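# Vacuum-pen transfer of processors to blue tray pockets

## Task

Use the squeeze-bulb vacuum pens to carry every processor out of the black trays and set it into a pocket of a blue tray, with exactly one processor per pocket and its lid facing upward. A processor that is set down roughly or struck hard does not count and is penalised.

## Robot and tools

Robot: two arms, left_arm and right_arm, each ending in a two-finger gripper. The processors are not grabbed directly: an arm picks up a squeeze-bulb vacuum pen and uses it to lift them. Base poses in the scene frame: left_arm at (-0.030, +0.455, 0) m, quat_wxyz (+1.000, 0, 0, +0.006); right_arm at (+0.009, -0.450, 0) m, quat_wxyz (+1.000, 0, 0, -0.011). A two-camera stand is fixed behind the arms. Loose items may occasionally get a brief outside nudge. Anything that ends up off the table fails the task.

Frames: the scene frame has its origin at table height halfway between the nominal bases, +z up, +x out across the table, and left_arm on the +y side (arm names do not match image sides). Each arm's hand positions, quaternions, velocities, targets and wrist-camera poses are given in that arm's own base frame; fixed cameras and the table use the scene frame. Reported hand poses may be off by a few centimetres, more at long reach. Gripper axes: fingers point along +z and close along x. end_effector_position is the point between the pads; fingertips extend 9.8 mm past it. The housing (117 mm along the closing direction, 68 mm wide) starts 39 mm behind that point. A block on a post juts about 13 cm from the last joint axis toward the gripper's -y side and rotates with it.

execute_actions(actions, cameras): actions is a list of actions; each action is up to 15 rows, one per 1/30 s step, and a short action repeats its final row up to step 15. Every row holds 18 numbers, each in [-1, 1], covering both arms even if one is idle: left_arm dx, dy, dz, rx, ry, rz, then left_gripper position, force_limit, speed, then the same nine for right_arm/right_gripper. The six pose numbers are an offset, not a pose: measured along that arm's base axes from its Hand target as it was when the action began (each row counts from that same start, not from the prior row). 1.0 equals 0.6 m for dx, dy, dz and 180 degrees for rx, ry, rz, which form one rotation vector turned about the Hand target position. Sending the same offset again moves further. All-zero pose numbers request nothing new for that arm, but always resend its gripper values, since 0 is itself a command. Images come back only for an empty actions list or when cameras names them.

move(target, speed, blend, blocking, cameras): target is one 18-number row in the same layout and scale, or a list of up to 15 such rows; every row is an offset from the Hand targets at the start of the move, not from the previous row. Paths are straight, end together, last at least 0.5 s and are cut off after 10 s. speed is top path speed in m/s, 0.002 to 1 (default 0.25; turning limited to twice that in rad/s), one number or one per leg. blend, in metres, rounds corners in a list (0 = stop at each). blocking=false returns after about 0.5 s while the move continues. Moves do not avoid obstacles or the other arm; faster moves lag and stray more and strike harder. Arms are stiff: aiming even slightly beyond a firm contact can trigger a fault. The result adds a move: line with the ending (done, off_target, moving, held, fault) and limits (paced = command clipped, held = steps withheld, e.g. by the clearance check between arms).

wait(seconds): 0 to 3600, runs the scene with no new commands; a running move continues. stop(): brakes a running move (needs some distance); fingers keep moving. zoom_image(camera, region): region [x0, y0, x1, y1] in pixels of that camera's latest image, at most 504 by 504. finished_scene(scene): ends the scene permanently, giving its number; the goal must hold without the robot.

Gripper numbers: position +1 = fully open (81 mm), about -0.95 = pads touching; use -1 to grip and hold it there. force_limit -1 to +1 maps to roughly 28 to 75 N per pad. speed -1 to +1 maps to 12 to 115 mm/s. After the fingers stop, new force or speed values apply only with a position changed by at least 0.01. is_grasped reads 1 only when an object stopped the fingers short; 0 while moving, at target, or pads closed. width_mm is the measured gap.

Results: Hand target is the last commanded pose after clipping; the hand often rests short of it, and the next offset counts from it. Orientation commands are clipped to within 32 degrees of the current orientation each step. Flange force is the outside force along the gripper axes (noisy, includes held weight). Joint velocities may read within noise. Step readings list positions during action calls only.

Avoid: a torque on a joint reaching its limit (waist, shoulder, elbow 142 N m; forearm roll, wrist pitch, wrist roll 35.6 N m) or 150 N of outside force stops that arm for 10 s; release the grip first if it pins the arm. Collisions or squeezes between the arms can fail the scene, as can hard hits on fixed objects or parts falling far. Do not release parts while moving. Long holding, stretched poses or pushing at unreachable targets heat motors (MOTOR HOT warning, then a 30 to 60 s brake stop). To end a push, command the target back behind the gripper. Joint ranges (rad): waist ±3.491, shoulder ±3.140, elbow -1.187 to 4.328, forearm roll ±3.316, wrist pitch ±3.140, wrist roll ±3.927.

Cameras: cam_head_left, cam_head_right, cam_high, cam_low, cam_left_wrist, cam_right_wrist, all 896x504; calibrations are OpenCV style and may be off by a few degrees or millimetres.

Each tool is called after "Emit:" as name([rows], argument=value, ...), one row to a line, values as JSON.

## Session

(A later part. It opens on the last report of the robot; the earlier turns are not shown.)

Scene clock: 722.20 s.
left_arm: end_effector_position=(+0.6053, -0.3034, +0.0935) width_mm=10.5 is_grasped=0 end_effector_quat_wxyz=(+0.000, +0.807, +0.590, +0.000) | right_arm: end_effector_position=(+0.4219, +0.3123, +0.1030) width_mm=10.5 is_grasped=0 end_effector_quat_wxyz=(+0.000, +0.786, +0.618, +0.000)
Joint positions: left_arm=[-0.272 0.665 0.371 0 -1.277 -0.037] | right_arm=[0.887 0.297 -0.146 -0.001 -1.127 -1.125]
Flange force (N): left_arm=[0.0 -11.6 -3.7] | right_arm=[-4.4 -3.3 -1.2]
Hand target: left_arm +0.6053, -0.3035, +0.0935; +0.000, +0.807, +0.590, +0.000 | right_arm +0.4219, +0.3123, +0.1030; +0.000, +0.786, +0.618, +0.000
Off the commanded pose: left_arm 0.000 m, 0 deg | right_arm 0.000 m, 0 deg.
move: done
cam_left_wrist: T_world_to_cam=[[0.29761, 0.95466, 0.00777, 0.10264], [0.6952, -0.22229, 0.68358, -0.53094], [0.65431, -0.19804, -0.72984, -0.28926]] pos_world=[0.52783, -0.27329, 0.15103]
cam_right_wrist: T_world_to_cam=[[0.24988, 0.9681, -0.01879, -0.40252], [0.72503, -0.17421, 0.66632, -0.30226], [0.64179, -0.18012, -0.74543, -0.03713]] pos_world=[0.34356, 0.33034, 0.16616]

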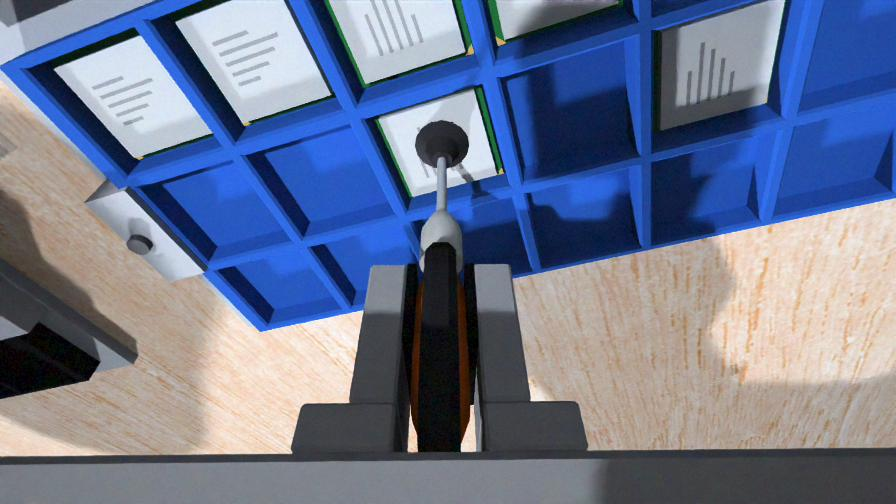

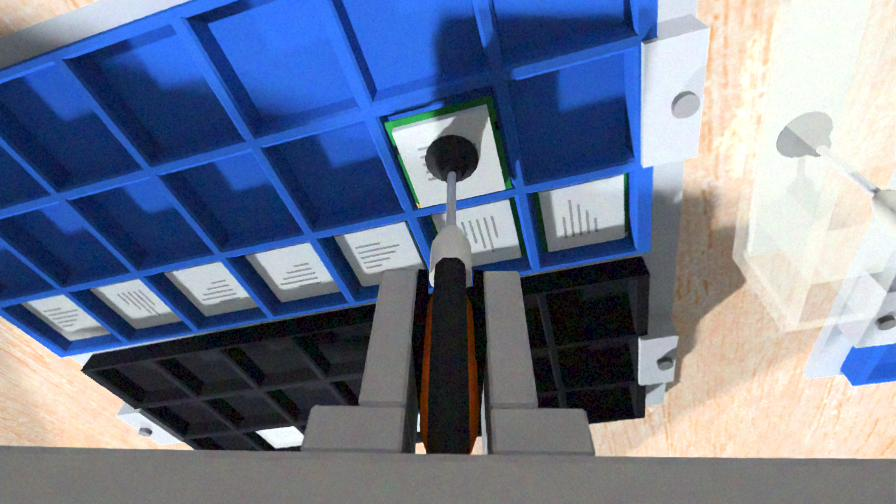

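Emit:
move([
  [0,0,-0.0033,0,0,0,-0.7,-1,-0.7,0,0,-0.0150,0,0,0,-0.7,-1,-0.7],
  [0,0,-0.0033,0,0,0,-0.7,-1,-0.7,0,0,-0.0183,0,0,0,-0.7,-1,-0.7],
  [0,0,-0.0033,0,0,0,-1,-1,-0.7,0,0,-0.0183,0,0,0,-1,-1,-0.7],
  [0,0,0.0358,0,0,0,-1,-1,-0.7,0,0,0.02,0,0,0,-1,-1,-0.7],
  [-0.3253,-0.1475,0.0358,0,0,0,-1,-1,-0.7,0.3273,-0.1432,0.02,0,0,0,-1,-1,-0.7],
  [-0.3253,-0.1475,0.0108,0,0,0,-1,-1,-0.7,0.3273,-0.1432,-0.005,0,0,0,-1,-1,-0.7],
], speed=[0.06,0.02,0.05,0.08,0.25,0.08], blend=[0,0,0,0.006,0.006,0], cameras=["cam_left_wrist","cam_right_wrist"])

Emit:
move([
  [0,0,-0.0108,0,0,0,-1,-1,-0.7,0,0,-0.01,0,0,0,-1,-1,-0.7],
  [0,0,-0.0142,0,0,0,-1,-1,-0.7,0,0,-0.0133,0,0,0,-1,-1,-0.7],
  [0,0,-0.0142,0,0,0,-0.7,-1,-0.7,0,0,-0.0133,0,0,0,-0.7,-1,-0.7],
  [0,0,0.0367,0,0,0,-0.7,-1,-0.7,0,0,0.0367,0,0,0,-0.7,-1,-0.7],
  [0.3238,-0.0033,0.0367,0,0,0,-0.7,-1,-0.7,-0.3238,-0.0077,0.0367,0,0,0,-0.7,-1,-0.7],
  [0.3238,-0.0033,-0.0108,0,0,0,-0.7,-1,-0.7,-0.3238,-0.0077,-0.01,0,0,0,-0.7,-1,-0.7],
  [0.3238,-0.0033,-0.0142,0,0,0,-0.7,-1,-0.7,-0.3238,-0.0077,-0.0133,0,0,0,-0.7,-1,-0.7],
  [0.3238,-0.0033,-0.0142,0,0,0,-1,-1,-0.7,-0.3238,-0.0077,-0.0133,0,0,0,-1,-1,-0.7],
], speed=[0.06,0.02,0.05,0.08,0.18,0.08,0.02,0.05], blend=[0,0,0,0.006,0.006,0,0,0], cameras=["cam_left_wrist","cam_right_wrist"])

Emit:
move([
  [0,0,0.0975,0,0,0,-1,-1,-0.7,0,0,0.0383,0,0,0,-1,-1,-0.7],
  [-0.0938,-0.1410,0.0975,0,0,0,-1,-1,-0.7,0.3273,-0.1430,0.0383,0,0,0,-1,-1,-0.7],
  [-0.0938,-0.1410,0.0392,0,0,0,-1,-1,-0.7,0.3273,-0.1430,0.0133,0,0,0,-1,-1,-0.7],
], speed=[0.1,0.25,0.08], blend=[0.006,0.006,0], cameras=["cam_left_wrist","cam_right_wrist"])

Emit:
zoom_image(camera="cam_left_wrist", region=[340, 40, 580, 240])

Emit:
zoom_image(camera="cam_right_wrist", region=[350, 60, 550, 220])

Scene clock: 741.23 s.
left_arm: end_effector_position=(+0.4101, -0.3920, +0.1000) width_mm=9.3 is_grasped=1 end_effector_quat_wxyz=(+0.000, +0.807, +0.590, +0.000) | right_arm: end_effector_position=(+0.6183, +0.2264, +0.1000) width_mm=9.5 is_grasped=1 end_effector_quat_wxyz=(+0.000, +0.786, +0.618, +0.000)
Joint positions: left_arm=[-0.532 0.398 -0.017 0 -1.156 0.223] | right_arm=[0.549 0.613 0.304 -0.001 -1.261 -0.788]
Flange force (N): left_arm=[2.2 -8.6 -3.5] | right_arm=[-4.4 -5.9 -1.4]
Hand target: left_arm +0.4101, -0.3920, +0.1000; +0.000, +0.807, +0.590, +0.000 | right_arm +0.6183, +0.2264, +0.1000; +0.000, +0.786, +0.618, +0.000
Off the commanded pose: left_arm 0.000 m, 0 deg | right_arm 0.000 m, 0 deg.
move: done
cam_left_wrist: T_world_to_cam=[[0.29767, 0.95464, 0.0077, 0.24515], [0.69519, -0.22229, 0.68359, -0.41935], [0.65429, -0.19813, -0.72982, -0.17435]] pos_world=[0.33263, -0.36179, 0.15753]
cam_right_wrist: T_world_to_cam=[[0.24981, 0.96811, -0.01872, -0.36848], [0.72505, -0.17421, 0.6663, -0.45763], [0.6418, -0.18002, -0.74545, -0.18091]] pos_world=[0.53996, 0.24444, 0.16316]

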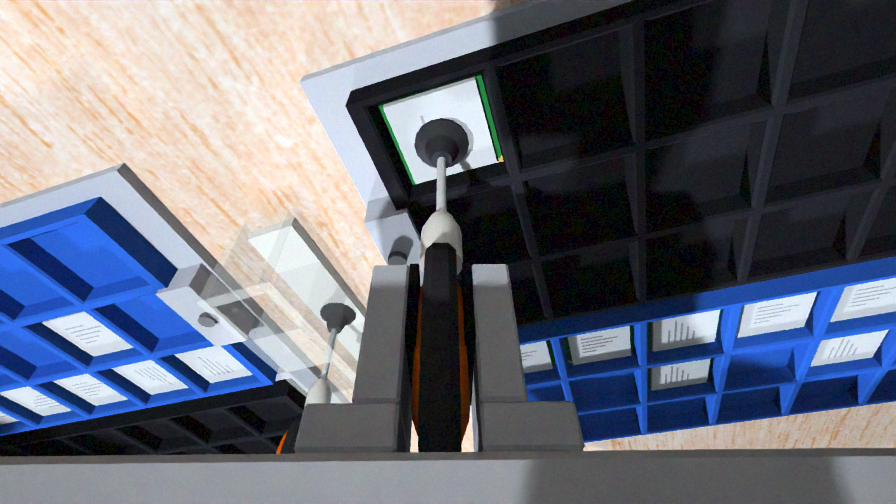

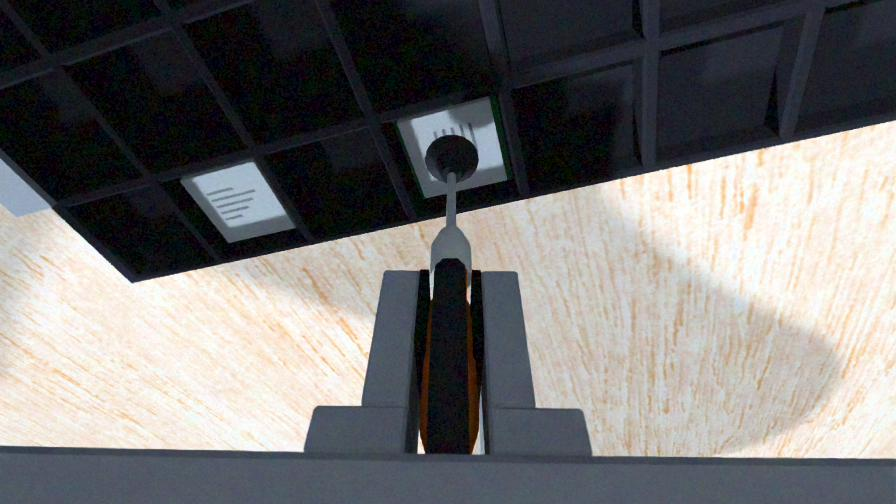

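Scene clock: 745.37 s.
left_arm: end_effector_position=(+0.6044, -0.3940, +0.0915) width_mm=9.3 is_grasped=1 end_effector_quat_wxyz=(+0.000, +0.807, +0.590, +0.000) | right_arm: end_effector_position=(+0.4240, +0.2218, +0.0920) width_mm=9.5 is_grasped=1 end_effector_quat_wxyz=(+0.000, +0.786, +0.618, +0.000)
Joint positions: left_arm=[-0.396 0.786 0.566 0 -1.351 0.088] | right_arm=[0.757 0.202 -0.294 -0.001 -1.073 -0.995]
Flange force (N): left_arm=[1.9 -14.0 -11.7] | right_arm=[-3.0 -3.0 -2.0]
Hand target: left_arm +0.6044, -0.3940, +0.0915; +0.000, +0.807, +0.590, +0.000 | right_arm +0.4240, +0.2218, +0.0920; +0.000, +0.786, +0.618, +0.000
Off the commanded pose: left_arm 0.000 m, 0 deg | right_arm 0.000 m, 0 deg.
move: done
cam_left_wrist: T_world_to_cam=[[0.29763, 0.95465, 0.00761, 0.18936], [0.69526, -0.22221, 0.68354, -0.54892], [0.65424, -0.19815, -0.72987, -0.30806]] pos_world=[0.52683, -0.36379, 0.14893]
cam_right_wrist: T_world_to_cam=[[0.24981, 0.96811, -0.01885, -0.31551], [0.72506, -0.17411, 0.66631, -0.31227], [0.64179, -0.18012, -0.74543, -0.063]] pos_world=[0.34566, 0.23974, 0.15516]

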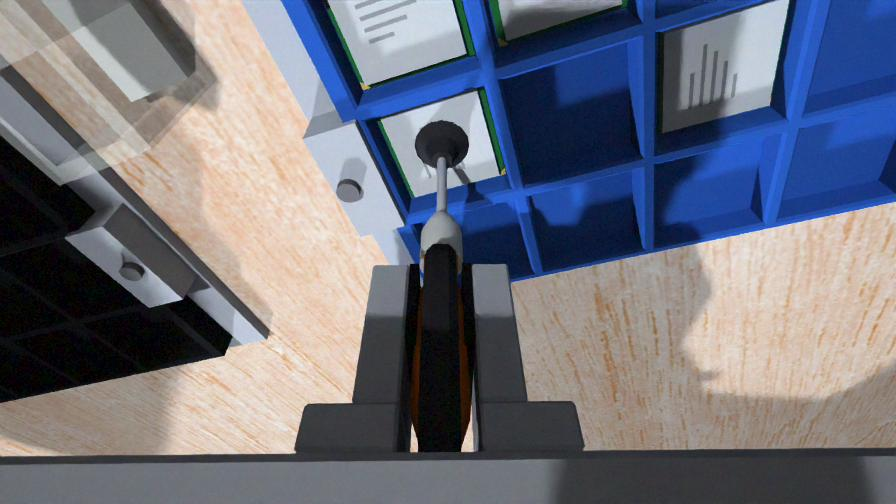

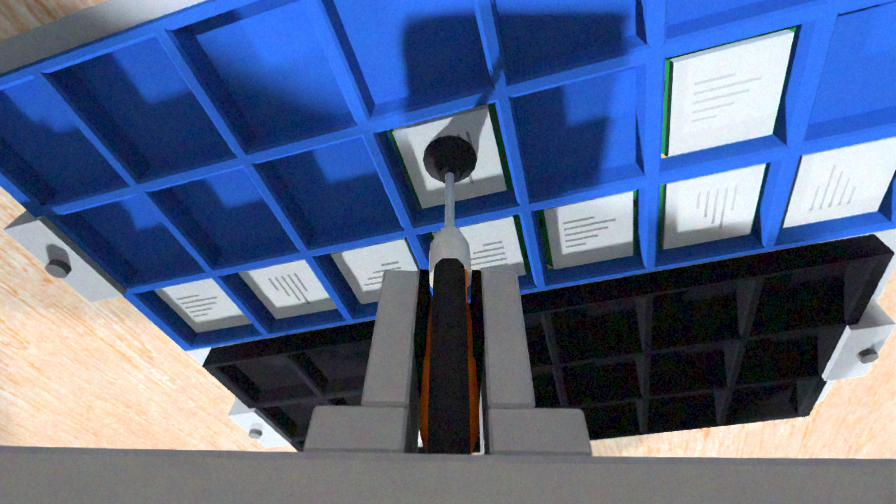

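Scene clock: 747.70 s.
left_arm: end_effector_position=(+0.5481, -0.4786, +0.1150) width_mm=9.3 is_grasped=1 end_effector_quat_wxyz=(+0.000, +0.807, +0.590, +0.000) | right_arm: end_effector_position=(+0.6204, +0.1360, +0.1000) width_mm=9.5 is_grasped=1 end_effector_quat_wxyz=(+0.000, +0.786, +0.618, +0.000)
Joint positions: left_arm=[-0.538 0.791 0.63 0 -1.41 0.23] | right_arm=[0.422 0.556 0.215 -0.001 -1.23 -0.66]
Flange force (N): left_arm=[4.2 -13.8 -2.8] | right_arm=[-3.5 -6.4 -1.6]
Hand target: left_arm +0.5481, -0.4786, +0.1150; +0.000, +0.807, +0.590, +0.000 | right_arm +0.6204, +0.1360, +0.1000; +0.000, +0.786, +0.618, +0.000
Off the commanded pose: left_arm 0.000 m, 0 deg | right_arm 0.000 m, 0 deg.
move: done
cam_left_wrist: T_world_to_cam=[[0.29767, 0.95464, 0.0077, 0.28663], [0.69515, -0.22227, 0.68364, -0.54477], [0.65434, -0.19815, -0.72978, -0.27089]] pos_world=[0.47063, -0.44839, 0.17253]
cam_right_wrist: T_world_to_cam=[[0.24988, 0.9681, -0.01879, -0.28141], [0.72503, -0.17421, 0.66632, -0.47491], [0.64179, -0.18012, -0.74543, -0.19853]] pos_world=[0.54206, 0.15394, 0.16316]

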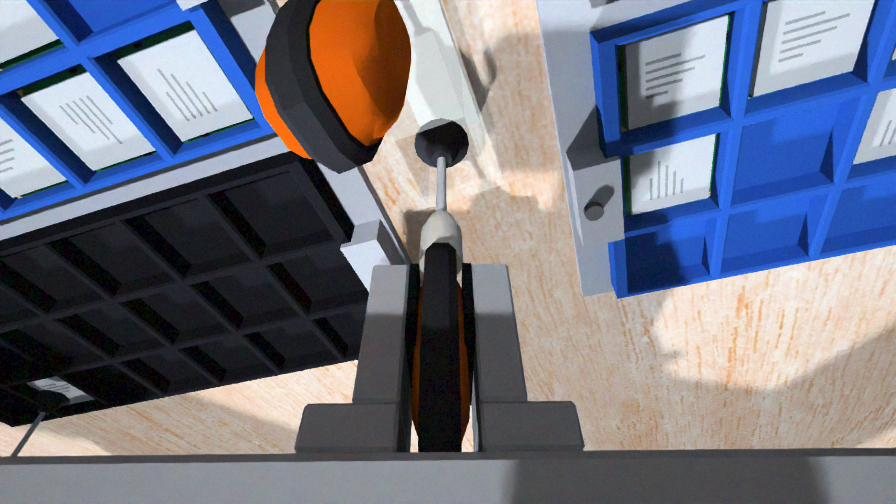

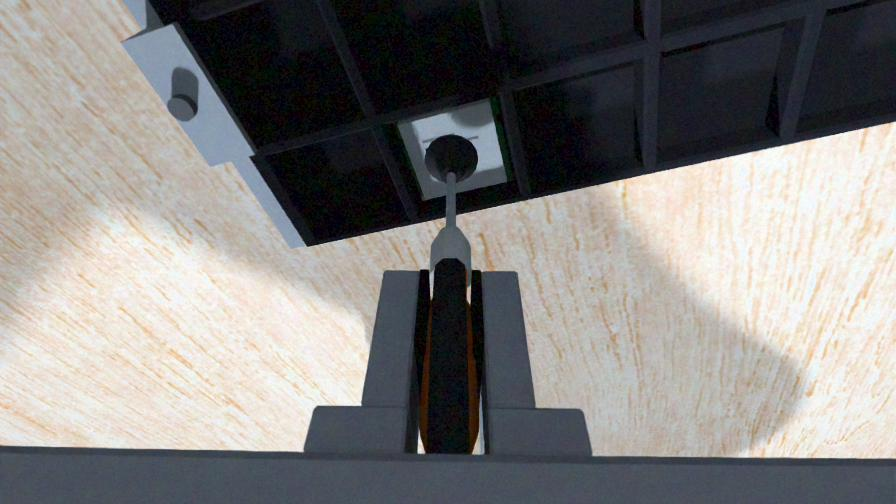

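Scaled by 2.100 from the camera's image (finer frame: 1280x720).

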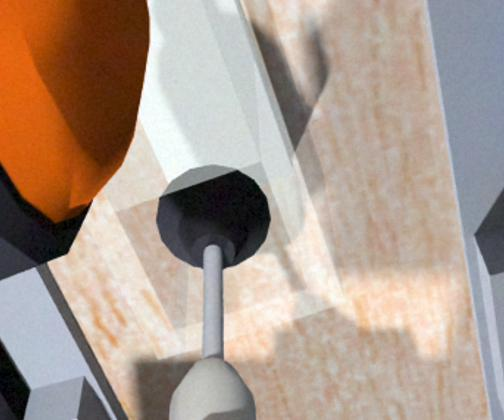

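Scaled by 2.520 from the camera's image (finer frame: 1280x720).

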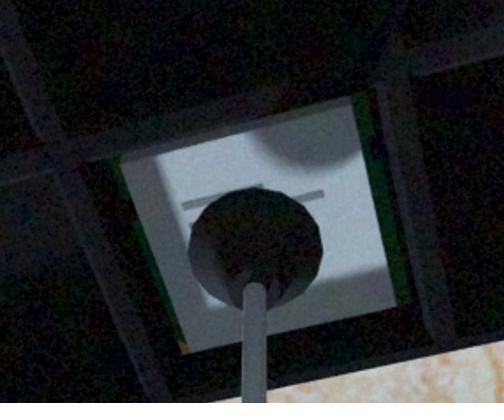

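Emit:
move([
  [0,0,-0.0367,0,0,0,-1,-1,-0.7,0,0,-0.01,0,0,0,-1,-1,-0.7],
  [0,0,-0.0467,0,0,0,-1,-1,-0.7,0,0,-0.0133,0,0,0,-1,-1,-0.7],
  [0,0,-0.0467,0,0,0,-0.1,-1,-0.3,0,0,-0.0133,0,0,0,-0.7,-1,-0.7],
  [0,0,0.0367,0,0,0,-0.1,-1,-0.3,0,0,0.0367,0,0,0,-0.7,-1,-0.7],
  [0,0,0.09,0,0,0,-0.1,-1,-0.3,-0.3238,-0.0077,0.0367,0,0,0,-0.7,-1,-0.7],
  [0,0,0.09,0,0,0,-0.1,-1,-0.3,-0.3238,-0.0077,-0.01,0,0,0,-0.7,-1,-0.7],
  [0,0,0.09,0,0,0,-0.1,-1,-0.3,-0.3238,-0.0077,-0.0133,0,0,0,-0.7,-1,-0.7],
  [0,0,0.09,0,0,0,-0.1,-1,-0.3,-0.3238,-0.0077,-0.0133,0,0,0,-1,-1,-0.7],
], speed=[0.06,0.02,0.05,0.08,0.18,0.08,0.02,0.05], blend=[0,0,0,0.006,0.006,0,0,0], cameras=["cam_left_wrist","cam_right_wrist"])

Scene clock: 762.97 s.
left_arm: end_effector_position=(+0.5481, -0.4786, +0.1690) width_mm=35.4 is_grasped=0 end_effector_quat_wxyz=(+0.000, +0.807, +0.590, +0.000) | right_arm: end_effector_position=(+0.4261, +0.1314, +0.0920) width_mm=9.5 is_grasped=1 end_effector_quat_wxyz=(+0.000, +0.786, +0.618, +0.000)
Joint positions: left_arm=[-0.538 0.773 0.727 0 -1.525 0.23] | right_arm=[0.594 0.125 -0.385 -0.001 -1.06 -0.832]
Flange force (N): left_arm=[5.4 -16.6 -0.3] | right_arm=[-2.4 -3.0 -1.6]
Hand target: left_arm +0.5481, -0.4786, +0.1690; +0.000, +0.807, +0.590, +0.000 | right_arm +0.4261, +0.1314, +0.0920; +0.000, +0.786, +0.618, +0.000
Off the commanded pose: left_arm 0.000 m, 0 deg | right_arm 0.000 m, 0 deg.
move: done
cam_left_wrist: T_world_to_cam=[[0.29761, 0.95466, 0.00764, 0.28627], [0.69522, -0.2222, 0.68359, -0.58167], [0.65429, -0.19813, -0.72982, -0.23144]] pos_world=[0.47063, -0.44839, 0.22653]
cam_right_wrist: T_world_to_cam=[[0.24981, 0.96811, -0.01885, -0.22852], [0.72506, -0.17411, 0.66631, -0.32953], [0.64179, -0.18012, -0.74543, -0.08063]] pos_world=[0.34776, 0.14934, 0.15516]

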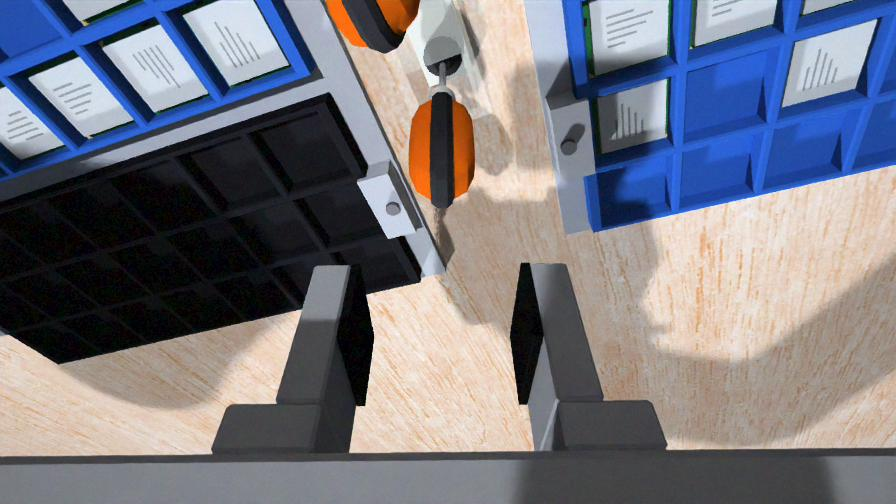

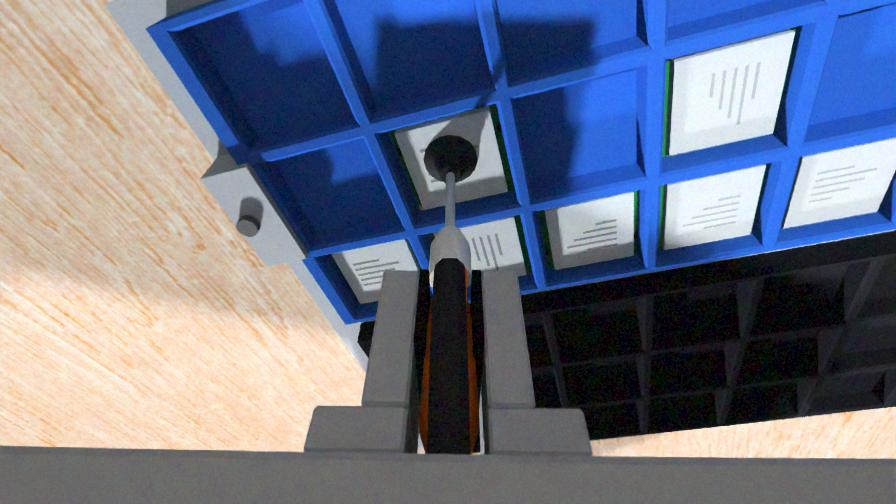

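Emit:
move([
  [-0.1,0.4,0.15,0,0,0,-0.1,-1,-0.3,0,0,0.1133,0,0,0,-1,-1,-0.7],
  [-0.1,0.4,0.15,0,0,0,-0.1,-1,-0.3,-0.041,0.5098,0.1133,0,0,0,-1,-1,-0.7],
  [-0.1,0.4,0.15,0,0,0,-0.1,-1,-0.3,-0.041,0.5098,0.0383,0,0,0,-1,-1,-0.7],
], speed=[0.2,0.2,0.1], blend=[0.01,0.01,0], cameras=["cam_left_wrist","cam_right_wrist"])

Scene clock: 775.87 s.
left_arm: end_effector_position=(+0.4881, -0.2386, +0.2590) width_mm=35.3 is_grasped=0 end_effector_quat_wxyz=(+0.000, +0.807, +0.590, +0.000) | right_arm: end_effector_position=(+0.4015, +0.4373, +0.1150) width_mm=9.5 is_grasped=1 end_effector_quat_wxyz=(+0.000, +0.786, +0.618, +0.000)
Joint positions: left_arm=[-0.213 0.244 0.164 0 -1.491 -0.096] | right_arm=[1.049 0.444 0.087 -0.001 -1.212 -1.287]
Flange force (N): left_arm=[-0.9 -9.5 -1.0] | right_arm=[-6.1 -3.3 -1.2]
Hand target: left_arm +0.4881, -0.2386, +0.2590; +0.000, +0.807, +0.590, +0.000 | right_arm +0.4015, +0.4373, +0.1150; +0.000, +0.786, +0.618, +0.000
Off the commanded pose: left_arm 0.000 m, 0 deg | right_arm 0.000 m, 0 deg.
move: done
cam_left_wrist: T_world_to_cam=[[0.29763, 0.95465, 0.00761, 0.07432], [0.69526, -0.22221, 0.68354, -0.54816], [0.65424, -0.19815, -0.72987, -0.07891]] pos_world=[0.41063, -0.20839, 0.31653]
cam_right_wrist: T_world_to_cam=[[0.24988, 0.9681, -0.01869, -0.51813], [0.72512, -0.1743, 0.6662, -0.27367], [0.64169, -0.18002, -0.74554, 0.00741]] pos_world=[0.32316, 0.45524, 0.17816]

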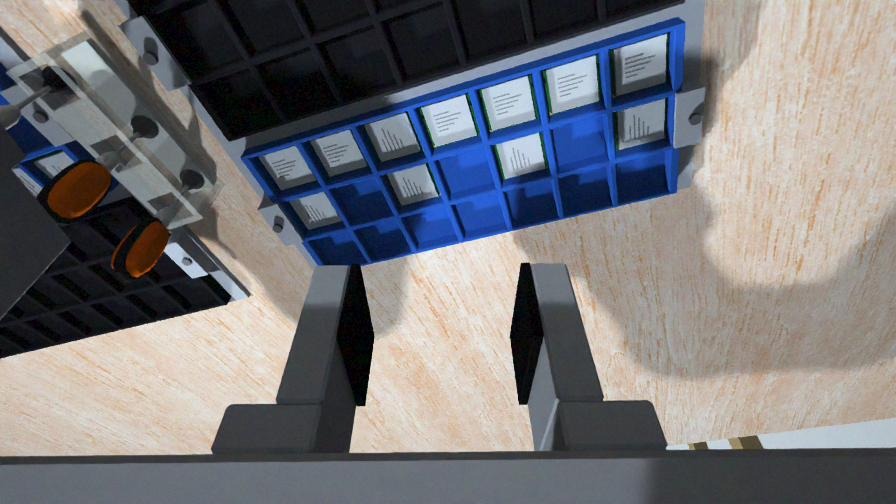

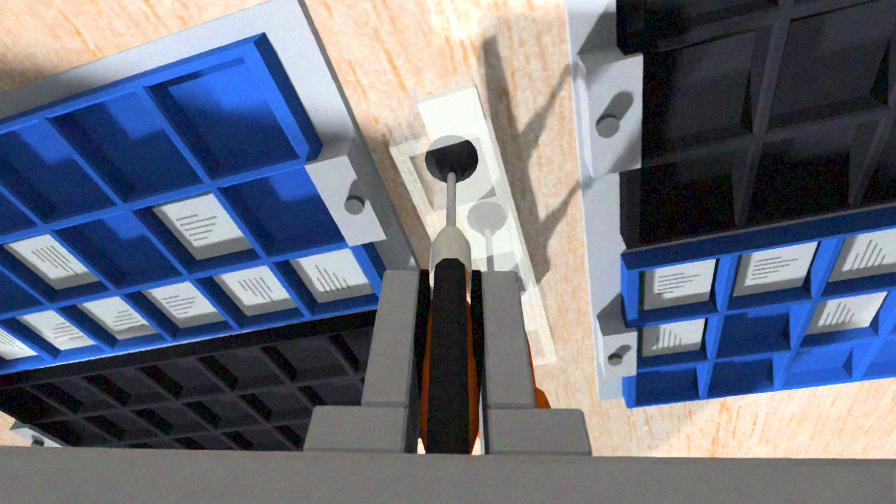

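Emit:
move([
  [0,0,0,0,0,0,-0.1,-1,-0.3,0,0,-0.0333,0,0,0,-1,-1,-0.7],
  [0,0,0,0,0,0,-0.1,-1,-0.3,0,0,-0.0467,0,0,0,-1,-1,-0.7],
  [0,0,0,0,0,0,-0.1,-1,-0.3,0,0,-0.0467,0,0,0,-0.1,-1,-0.3],
  [0,0,0,0,0,0,-0.1,-1,-0.3,0,0,0.09,0,0,0,-0.1,-1,-0.3],
  [0,0,0,0,0,0,-0.1,-1,-0.3,0,-0.2,0.2,0,0,0,-0.1,-1,-0.3],
], speed=[0.06,0.02,0.05,0.1,0.2], blend=[0,0,0,0.01,0], cameras=["cam_left_wrist","cam_right_wrist","cam_head_right"])

Emit:
zoom_image(camera="cam_head_right", region=[240, 240, 640, 380])

Scene clock: 786.20 s.
left_arm: end_effector_position=(+0.4881, -0.2386, +0.2590) width_mm=35.4 is_grasped=0 end_effector_quat_wxyz=(+0.000, +0.807, +0.590, +0.000) | right_arm: end_effector_position=(+0.4016, +0.3172, +0.2350) width_mm=35.4 is_grasped=0 end_effector_quat_wxyz=(+0.000, +0.786, +0.618, +0.000)
Joint positions: left_arm=[-0.213 0.244 0.164 0 -1.491 -0.096] | right_arm=[0.925 0.171 0.02 0 -1.42 -1.164]
Flange force (N): left_arm=[-0.7 -9.6 -0.4] | right_arm=[-3.9 -2.9 0.3]
Hand target: left_arm +0.4881, -0.2386, +0.2590; +0.000, +0.807, +0.590, +0.000 | right_arm +0.4015, +0.3173, +0.2350; +0.000, +0.786, +0.618, +0.000
Off the commanded pose: left_arm 0.000 m, 0 deg | right_arm 0.000 m, 0 deg.
move: done
cam_left_wrist: T_world_to_cam=[[0.29763, 0.95465, 0.00761, 0.07432], [0.69526, -0.22221, 0.68354, -0.54816], [0.65424, -0.19815, -0.72987, -0.07891]] pos_world=[0.41063, -0.20839, 0.31653]
cam_right_wrist: T_world_to_cam=[[0.2498, 0.96811, -0.01895, -0.39965], [0.72497, -0.17402, 0.66643, -0.37466], [0.64188, -0.18022, -0.74533, 0.07508]] pos_world=[0.32326, 0.33524, 0.29806]
Images, in order (width x height): cam_head_right 896x504, cam_left_wrist 896x504, cam_right_wrist 896x504.

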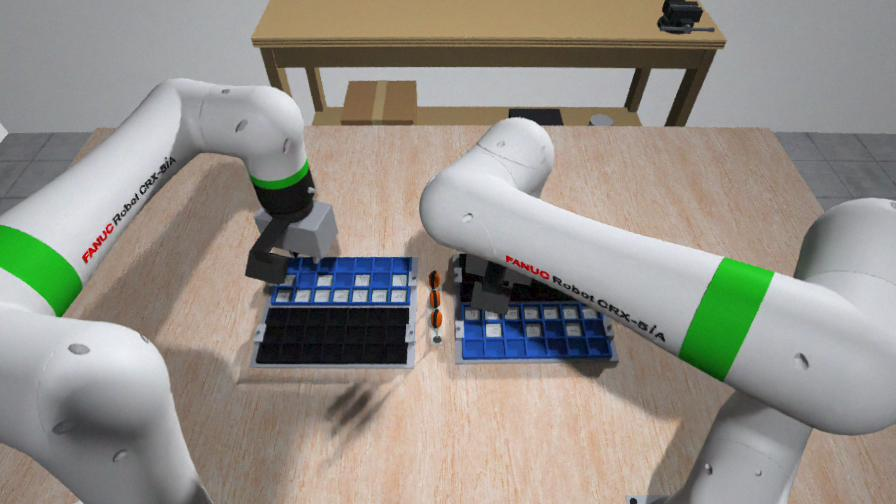

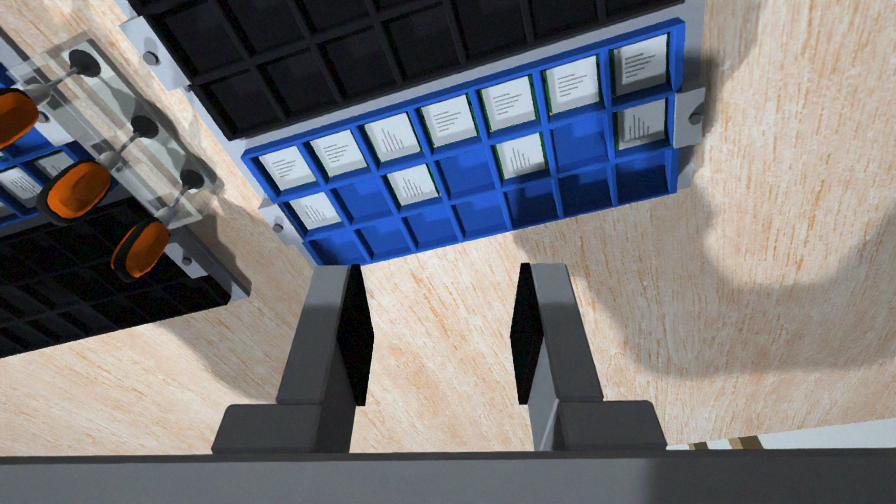

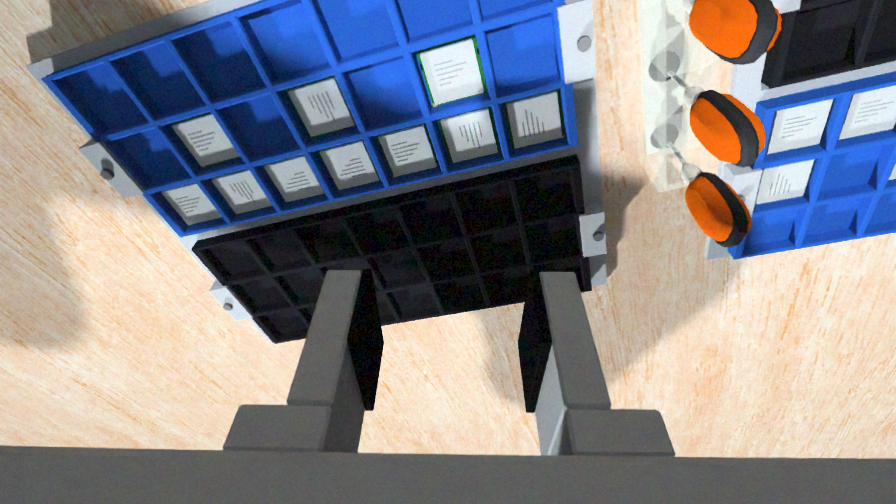

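Scaled by 1.260 from the camera's image (finer frame: 1280x720).

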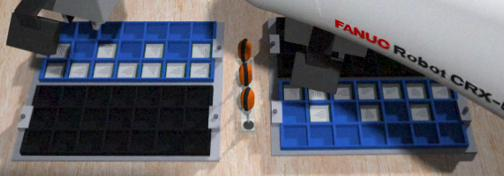

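Emit:
zoom_image(camera="cam_right_wrist", region=[380, 10, 600, 190])

Emit:
zoom_image(camera="cam_right_wrist", region=[130, 60, 400, 240])

Emit:
zoom_image(camera="cam_left_wrist", region=[240, 10, 700, 270])

Scaled by 2.291 from the camera's image (finer frame: 1280x720).

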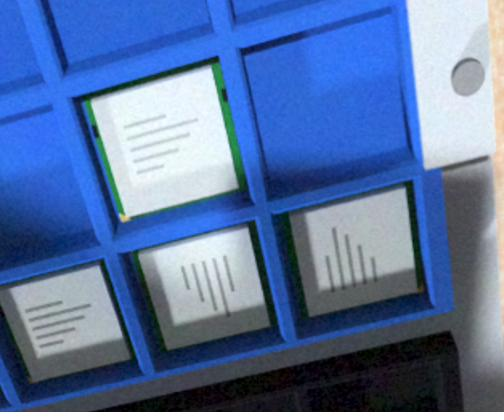

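Scaled by 1.867 from the camera's image (finer frame: 1280x720).

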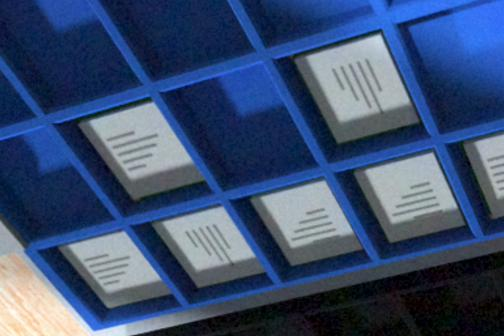

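Scaled by 1.096 from the camera's image (finer frame: 1280x720).

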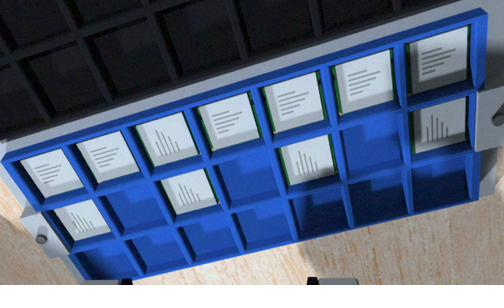

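Emit:
wait(seconds=0, cameras=["cam_high","cam_head_left"])

Emit:
zoom_image(camera="cam_high", region=[250, 200, 430, 340])

Emit:
zoom_image(camera="cam_head_left", region=[430, 280, 630, 370])

Scene clock: 807.03 s.
left_arm: end_effector_position=(+0.4881, -0.2386, +0.2590) width_mm=35.4 is_grasped=0 end_effector_quat_wxyz=(+0.000, +0.807, +0.590, +0.000) | right_arm: end_effector_position=(+0.4015, +0.3173, +0.2350) width_mm=35.4 is_grasped=0 end_effector_quat_wxyz=(+0.000, +0.786, +0.618, +0.000)
Joint positions: left_arm=[-0.213 0.244 0.164 0 -1.491 -0.096] | right_arm=[0.925 0.171 0.02 -0.001 -1.42 -1.163]
Flange force (N): left_arm=[-1.0 -9.1 -0.6] | right_arm=[-3.7 -2.4 0.0]
Hand target: left_arm +0.4881, -0.2386, +0.2590; +0.000, +0.807, +0.590, +0.000 | right_arm +0.4015, +0.3173, +0.2350; +0.000, +0.786, +0.618, +0.000
Tool commands: left_gripper/position=-0.1 left_gripper/force_limit=-1.0 left_gripper/speed=-0.3 right_gripper/position=-0.1 right_gripper/force_limit=-1.0 right_gripper/speed=-0.3
Off the commanded pose: left_arm 0.000 m, 0 deg | right_arm 0.000 m, 0 deg.
Images, in order (width x height): cam_head_left 896x504, cam_high 896x504.

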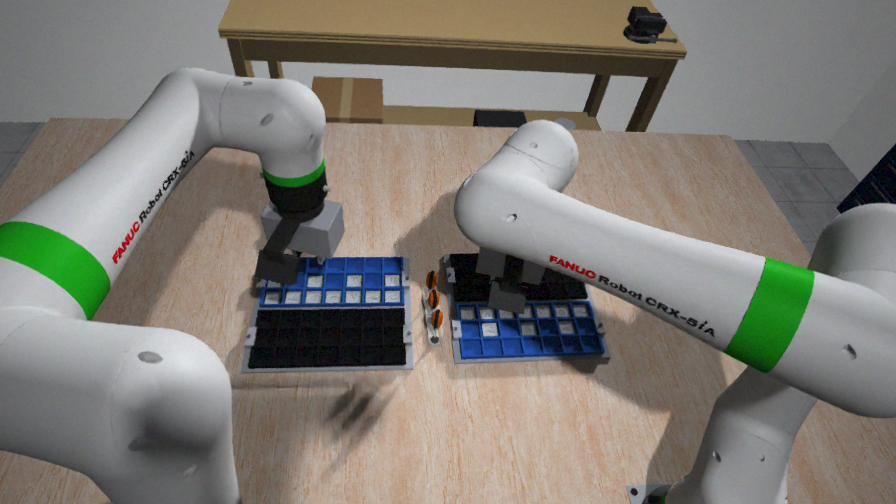

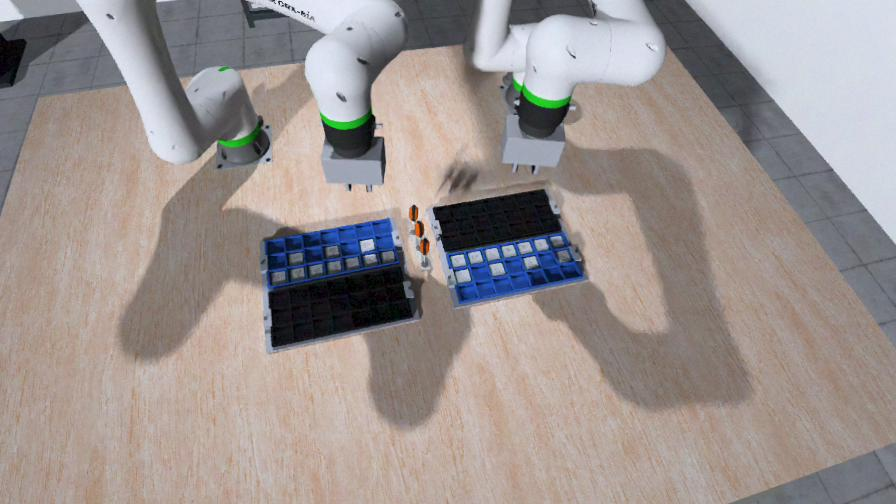

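Scaled by 2.800 from the camera's image (finer frame: 1280x720).

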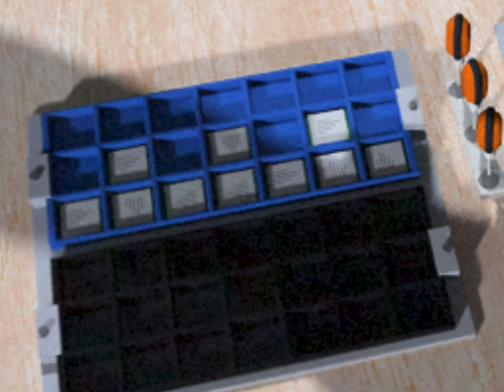

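Scaled by 2.520 from the camera's image (finer frame: 1280x720).

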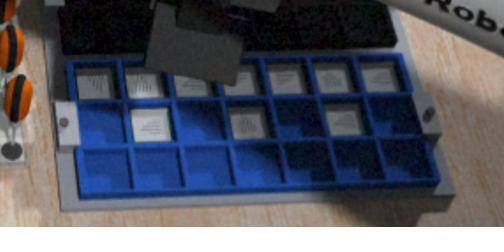

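Emit:
finished_scene(scene=1)

The scene is finished: the task was done.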